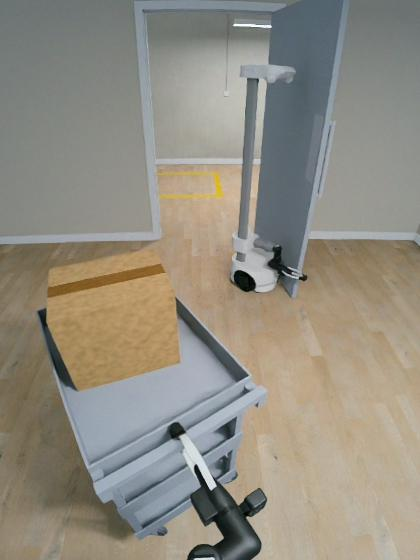

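Request:
move --r2 '{"base":{"translate_m":-0.45,"strafe_m":-0.14},"contact_limits":{"translate_m":0.35}}' --blocking false

Request:
wait --seconds 6

Request:
move --r2 '{"base":{"strafe_m":0.2},"contact_limits":{"strafe_m":0.35}}' --blocking false

Request:
wait --seconds 4 --cameras '["r2_head_camera"]'

Scene clock: 336.87 s.
move: r2 moving
r1: as last shown
r1.lidar_m: 0.26 0.25 0.25 0.25 0.40 3.70 1.14 1.87 2.76 1.28 1.37 3.40
r1.servo_current: wrist_yaw_rad=52(52) wrist_pitch_rad=39(46) wrist_roll_rad=52(72) gripper_m=39(46)
r1.wrist_depth_mm: 106 125 - - - - - / 108 125 - - - - - / 111 125 - - - - - / 111 128 - - - - - / 108 124 - - 1983 1808 1808 / 110 128 190 195 1042 1025 991 / 107 124 180 181 152 741 723
r2.base_odometry: x=-1.420 y=-0.508 heading=-2.836
r2.turned_by_wheels: +0.000
r2.turned_by_imu: +0.001
r2.base_tilt: forward=-0.6 right=+0.0
r2.lidar_m: 0.44 0.37 2.35 2.28 2.35 2.94 2.86 2.96 2.55 2.45 2.57 0.55
r2.base_status: translate_m moving; strafe_m moving
r2.joint_positions: lift_m=+0.680 arm_m=+0.000 wrist_yaw_rad=+0.501 wrist_pitch_rad=+0.003 wrist_roll_rad=+1.569 gripper_m=-0.029
r2.joint_status: not commanded
r2.measured_speeds: translate_m=-0.121 strafe_m=-0.037 rotate_rad=-0.004 lift_m=+0.000 arm_m=+0.000 wrist_yaw_rad=+0.005 wrist_pitch_rad=+0.000 wrist_roll_rad=+0.000
r2.motor_effort: lift_m=+20(20) arm_m=-4(4) wheel_0=-5(7) wheel_1=-12(15) wheel_2=+20(20)
r2.servo_current: wrist_yaw_rad=59(59) wrist_pitch_rad=39(46) wrist_roll_rad=46(46) gripper_m=78(85)
r2.contact_limits: translate_m 0.35
r2.hand_pose: x=+0.4659 y=+0.0618 z=+0.8571 quat_wxyz=(+0.686, +0.684, +0.176, +0.174) (m; r2's base frame)
r2.wrist_depth_mm: - - - 171 231 1708 1138 / - - - 171 230 1661 - / - 477 430 171 232 831 - / - 449 442 172 232 831 - / - 466 459 172 232 842 - / - - 186 172 180 - - / - - 488 - 232 1708 -
pictures: none

Scene clock: 339.37 s.
earlier move: r2 done
r1.base_odometry: x=-1.985 y=-0.268 heading=-1.492
r1.turned_by_wheels: +0.000
r1.turned_by_imu: +0.000
r1.base_tilt: forward=-1.6 right=+1.3
r1.lidar_m: 0.25 0.25 0.25 0.25 0.39 3.71 1.14 1.89 2.75 1.80 1.57 3.38
r1.base_status: not commanded
r1.joint_positions: lift_m=+0.100 arm_m=+0.000 wrist_yaw_rad=-0.002 wrist_pitch_rad=+0.002 wrist_roll_rad=+0.000 gripper_m=-0.010
r1.joint_status: not commanded
r1.measured_speeds: all 0
r1.motor_effort: lift_m=+15(15) arm_m=-4(4) wheel_0=+2(4) wheel_1=+7(8) wheel_2=-5(5)
r1.servo_current: wrist_yaw_rad=46(78) wrist_pitch_rad=46(46) wrist_roll_rad=52(72) gripper_m=46(52)
r1.hand_pose: x=+0.4591 y=-0.0880 z=+0.2779 quat_wxyz=(+1.000, +0.000, +0.001, -0.001) (m; r1's base frame)
r1.wrist_depth_mm: 106 125 - - - - - / 108 125 - - - - - / 111 125 - - - - - / 111 128 - - - - - / 108 124 - - 1983 1863 1808 / 110 127 190 195 1078 1025 991 / 107 124 180 180 152 741 723
r2.base_odometry: x=-1.060 y=-0.258 heading=-2.837
r2.turned_by_wheels: +0.000
r2.turned_by_imu: +0.001
r2.base_tilt: forward=-0.7 right=+0.1
r2.lidar_m: 0.44 0.37 2.50 2.40 2.47 2.50 2.42 2.52 2.41 2.33 2.40 0.49
r2.base_status: done
r2.joint_positions: lift_m=+0.680 arm_m=+0.000 wrist_yaw_rad=+0.506 wrist_pitch_rad=+0.003 wrist_roll_rad=+1.569 gripper_m=-0.029
r2.joint_status: not commanded
r2.measured_speeds: all 0
r2.motor_effort: lift_m=+20(20) arm_m=-4(4) wheel_0=-1(7) wheel_1=-3(15) wheel_2=+2(21)
r2.servo_current: wrist_yaw_rad=59(72) wrist_pitch_rad=39(52) wrist_roll_rad=39(59) gripper_m=85(91)
r2.contact_limits: translate_m 0.35
r2.hand_pose: x=+0.4655 y=+0.0634 z=+0.8571 quat_wxyz=(+0.686, +0.684, +0.178, +0.176) (m; r2's base frame)
r2.wrist_depth_mm: - - - 152 207 1576 - / - - 569 211 213 - - / - 424 421 159 219 - - / - 455 445 163 224 831 - / - - 473 167 228 - - / - - 186 170 180 - - / - - - - - 1618 477
wait: 2.50 of 6 s (r2 has come to rest)
pictures: none

Scene clock: 339.87 s.
move: r2 moving
r1: as last shown
r1.lidar_m: 0.25 0.25 0.27 0.25 0.38 3.72 1.12 1.88 2.77 1.79 1.57 3.42
r1.motor_effort: lift_m=+15(15) arm_m=-4(4) wheel_0=+3(3) wheel_1=+8(8) wheel_2=-5(5)
r1.servo_current: wrist_yaw_rad=59(59) wrist_pitch_rad=52(52) wrist_roll_rad=52(65) gripper_m=39(46)
r1.wrist_depth_mm: 106 125 - - - - - / 108 125 - - - - - / 111 125 - - - - - / 111 128 - - - - - / 108 125 - - 1921 1863 1808 / 110 127 190 195 1042 1025 1008 / 107 124 180 181 152 750 723
r2.base_odometry: x=-1.049 y=-0.292 heading=-2.837
r2.turned_by_wheels: +0.000
r2.turned_by_imu: -0.001
r2.base_tilt: forward=-0.7 right=+0.1
r2.lidar_m: 0.45 0.38 2.46 2.34 2.47 2.49 2.41 2.51 2.46 2.36 2.48 0.50
r2.base_status: strafe_m moving
r2.joint_positions: lift_m=+0.680 arm_m=+0.000 wrist_yaw_rad=+0.491 wrist_pitch_rad=+0.003 wrist_roll_rad=+1.569 gripper_m=-0.029
r2.joint_status: not commanded
r2.measured_speeds: translate_m=-0.003 strafe_m=+0.140 rotate_rad=+0.007 lift_m=+0.000 arm_m=+0.000 wrist_yaw_rad=-0.011 wrist_pitch_rad=+0.000 wrist_roll_rad=+0.000
r2.motor_effort: lift_m=+20(20) arm_m=-4(4) wheel_0=-21(21) wheel_1=+10(12) wheel_2=+0(1)
r2.servo_current: wrist_yaw_rad=59(59) wrist_pitch_rad=46(46) wrist_roll_rad=46(52) gripper_m=85(85)
r2.contact_limits: strafe_m 0.35
r2.hand_pose: x=+0.4664 y=+0.0590 z=+0.8571 quat_wxyz=(+0.687, +0.685, +0.173, +0.171) (m; r2's base frame)
r2.wrist_depth_mm: - - - 156 211 1708 - / - - - 159 216 - - / - 430 421 162 220 - - / - 455 445 165 224 820 - / - - 469 167 229 854 - / - - 186 171 181 - - / - - - - 238 1756 484
pictures: none

Scene clock: 341.33 s.
earlier move: r2 done
r1.base_odometry: x=-1.985 y=-0.268 heading=-1.492
r1.turned_by_wheels: +0.000
r1.turned_by_imu: +0.000
r1.base_tilt: forward=-1.6 right=+1.3
r1.lidar_m: 0.25 0.25 0.26 0.25 0.38 3.70 1.13 1.89 2.76 1.72 1.59 3.43
r1.base_status: not commanded
r1.joint_positions: lift_m=+0.100 arm_m=+0.000 wrist_yaw_rad=-0.002 wrist_pitch_rad=+0.002 wrist_roll_rad=+0.000 gripper_m=-0.010
r1.joint_status: not commanded
r1.measured_speeds: all 0
r1.motor_effort: lift_m=+15(15) arm_m=-4(4) wheel_0=+3(4) wheel_1=+8(8) wheel_2=-5(5)
r1.servo_current: wrist_yaw_rad=26(65) wrist_pitch_rad=39(52) wrist_roll_rad=65(65) gripper_m=46(46)
r1.hand_pose: x=+0.4591 y=-0.0880 z=+0.2779 quat_wxyz=(+1.000, +0.000, +0.001, -0.001) (m; r1's base frame)
r1.wrist_depth_mm: 106 125 - - - - - / 108 125 - - - - - / 111 125 - - - - - / 111 128 - - - - - / 108 125 - - 1983 1921 1708 / 110 127 190 194 1042 1025 991 / 107 123 179 180 152 741 723
r2.base_odometry: x=-1.000 y=-0.449 heading=-2.837
r2.turned_by_wheels: +0.000
r2.turned_by_imu: -0.001
r2.base_tilt: forward=-0.7 right=+0.1
r2.lidar_m: 0.41 0.40 2.31 2.20 2.27 2.51 2.42 2.52 2.60 2.54 2.62 0.43
r2.base_status: done
r2.joint_positions: lift_m=+0.680 arm_m=+0.000 wrist_yaw_rad=+0.498 wrist_pitch_rad=+0.003 wrist_roll_rad=+1.569 gripper_m=-0.029
r2.joint_status: not commanded
r2.measured_speeds: all 0
r2.motor_effort: lift_m=+20(20) arm_m=-4(4) wheel_0=-1(22) wheel_1=+3(12) wheel_2=-3(5)
r2.servo_current: wrist_yaw_rad=52(72) wrist_pitch_rad=39(46) wrist_roll_rad=33(59) gripper_m=78(91)
r2.contact_limits: strafe_m 0.35
r2.hand_pose: x=+0.4660 y=+0.0610 z=+0.8571 quat_wxyz=(+0.686, +0.684, +0.175, +0.173) (m; r2's base frame)
r2.wrist_depth_mm: - 362 366 124 177 - - / - 384 387 129 187 - - / - 427 424 136 198 - - / - 492 469 147 211 - - / - - 525 155 224 1808 - / - - 186 168 179 1618 480 / - - - - - 1708 1182
wait: 1.47 of 4 s (r2 has come to rest)
pictures: r2_head_camera
Images, in order (width x height): r2_head_camera 420x560.

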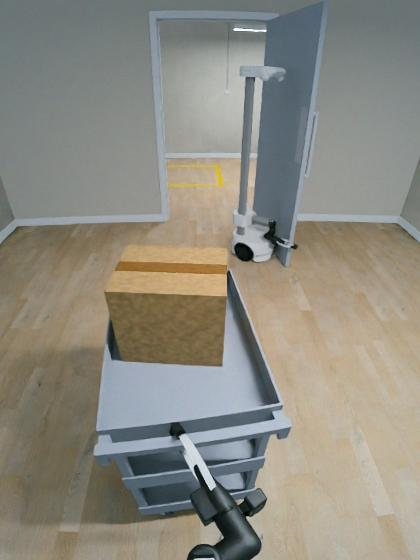

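Request:
move --r2 '{"base":{"translate_m":0.6,"strafe_m":0.06},"contact_limits":{"translate_m":0.35}}' --blocking false

Request:
wait --seconds 6 --cameras '["r2_head_camera"]'

Scene clock: 350.37 s.
move: r2 moving
r1: as last shown
r1.lidar_m: 0.25 0.25 0.26 0.25 0.39 3.69 1.13 1.90 2.76 1.68 1.55 3.36
r1.motor_effort: lift_m=+15(15) arm_m=-4(4) wheel_0=+3(3) wheel_1=+7(8) wheel_2=-5(5)
r1.servo_current: wrist_yaw_rad=52(59) wrist_pitch_rad=39(52) wrist_roll_rad=46(59) gripper_m=39(46)
r1.wrist_depth_mm: 106 125 - - - - - / 109 125 - - - - - / 111 125 - - - - - / 111 128 - - - - - / 108 124 - - 1921 1863 1756 / 110 128 190 194 1060 1025 1008 / 107 123 180 180 152 741 715
r2.base_odometry: x=-1.029 y=-0.461 heading=-2.836
r2.turned_by_wheels: +0.001
r2.turned_by_imu: +0.001
r2.base_tilt: forward=-0.7 right=+0.1
r2.lidar_m: 0.41 0.41 2.30 2.18 2.28 2.57 2.45 2.56 2.60 2.53 2.65 0.41
r2.base_status: translate_m moving; strafe_m moving
r2.joint_positions: lift_m=+0.680 arm_m=+0.000 wrist_yaw_rad=+0.501 wrist_pitch_rad=+0.003 wrist_roll_rad=+1.569 gripper_m=-0.029
r2.joint_status: not commanded
r2.measured_speeds: translate_m=+0.121 strafe_m=+0.013 rotate_rad=+0.002 lift_m=+0.000 arm_m=+0.000 wrist_yaw_rad=+0.022 wrist_pitch_rad=+0.000 wrist_roll_rad=+0.000
r2.motor_effort: lift_m=+20(20) arm_m=+4(4) wheel_0=+10(10) wheel_1=+11(12) wheel_2=-17(19)
r2.servo_current: wrist_yaw_rad=46(59) wrist_pitch_rad=46(46) wrist_roll_rad=39(59) gripper_m=85(85)
r2.contact_limits: translate_m 0.35
r2.hand_pose: x=+0.4658 y=+0.0619 z=+0.8571 quat_wxyz=(+0.686, +0.684, +0.176, +0.174) (m; r2's base frame)
r2.wrist_depth_mm: - 353 349 117 172 - - / - 382 382 124 179 - - / - 430 421 132 193 - - / - 492 469 142 206 - - / - - - 153 221 1708 - / - - 188 166 180 1576 480 / - - - - - 1756 1205
pictures: none

Scene clock: 353.37 s.
earlier move: r2 done
r1.base_odometry: x=-1.985 y=-0.268 heading=-1.492
r1.turned_by_wheels: +0.000
r1.turned_by_imu: +0.000
r1.base_tilt: forward=-1.6 right=+1.3
r1.lidar_m: 0.25 0.25 0.28 0.25 0.38 3.67 1.15 1.86 2.78 1.08 1.06 3.40
r1.base_status: not commanded
r1.joint_positions: lift_m=+0.100 arm_m=+0.000 wrist_yaw_rad=-0.002 wrist_pitch_rad=+0.002 wrist_roll_rad=+0.000 gripper_m=-0.010
r1.joint_status: not commanded
r1.measured_speeds: all 0
r1.motor_effort: lift_m=+15(15) arm_m=-4(4) wheel_0=+3(4) wheel_1=+7(8) wheel_2=-5(5)
r1.servo_current: wrist_yaw_rad=65(72) wrist_pitch_rad=39(52) wrist_roll_rad=46(59) gripper_m=39(52)
r1.hand_pose: x=+0.4591 y=-0.0880 z=+0.2779 quat_wxyz=(+1.000, +0.000, +0.001, -0.001) (m; r1's base frame)
r1.wrist_depth_mm: 106 125 - - - - - / 108 125 - - - - - / 111 125 - - - - - / 111 128 - - - - - / 108 124 - - 1983 1863 1708 / 110 128 190 195 1060 1060 991 / 107 124 180 180 152 741 715
r2.base_odometry: x=-1.554 y=-0.686 heading=-2.836
r2.turned_by_wheels: +0.000
r2.turned_by_imu: +0.005
r2.base_tilt: forward=-0.7 right=+0.1
r2.lidar_m: 0.40 0.45 2.22 2.14 2.27 3.11 3.02 3.16 2.70 2.61 2.73 0.39
r2.base_status: done
r2.joint_positions: lift_m=+0.680 arm_m=+0.000 wrist_yaw_rad=+0.504 wrist_pitch_rad=+0.003 wrist_roll_rad=+1.569 gripper_m=-0.029
r2.joint_status: not commanded
r2.measured_speeds: all 0
r2.motor_effort: lift_m=+20(20) arm_m=+4(4) wheel_0=+4(17) wheel_1=+4(13) wheel_2=-4(19)
r2.servo_current: wrist_yaw_rad=39(65) wrist_pitch_rad=46(52) wrist_roll_rad=39(59) gripper_m=85(91)
r2.contact_limits: translate_m 0.35
r2.hand_pose: x=+0.4656 y=+0.0626 z=+0.8571 quat_wxyz=(+0.686, +0.684, +0.177, +0.175) (m; r2's base frame)
r2.wrist_depth_mm: - 342 336 - 140 - - / - 377 379 - 154 - - / - 459 442 - 171 - - / - - - 114 193 1537 - / - - - 130 214 1618 484 / - - 186 151 180 1618 1205 / - - - - 340 338 343
wait: 3.00 of 6 s (r2 has come to rest)
pictures: r2_head_camera
Images, in order (width x height): r2_head_camera 420x560.

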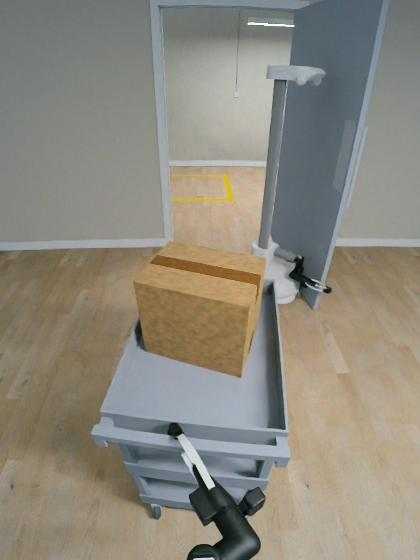

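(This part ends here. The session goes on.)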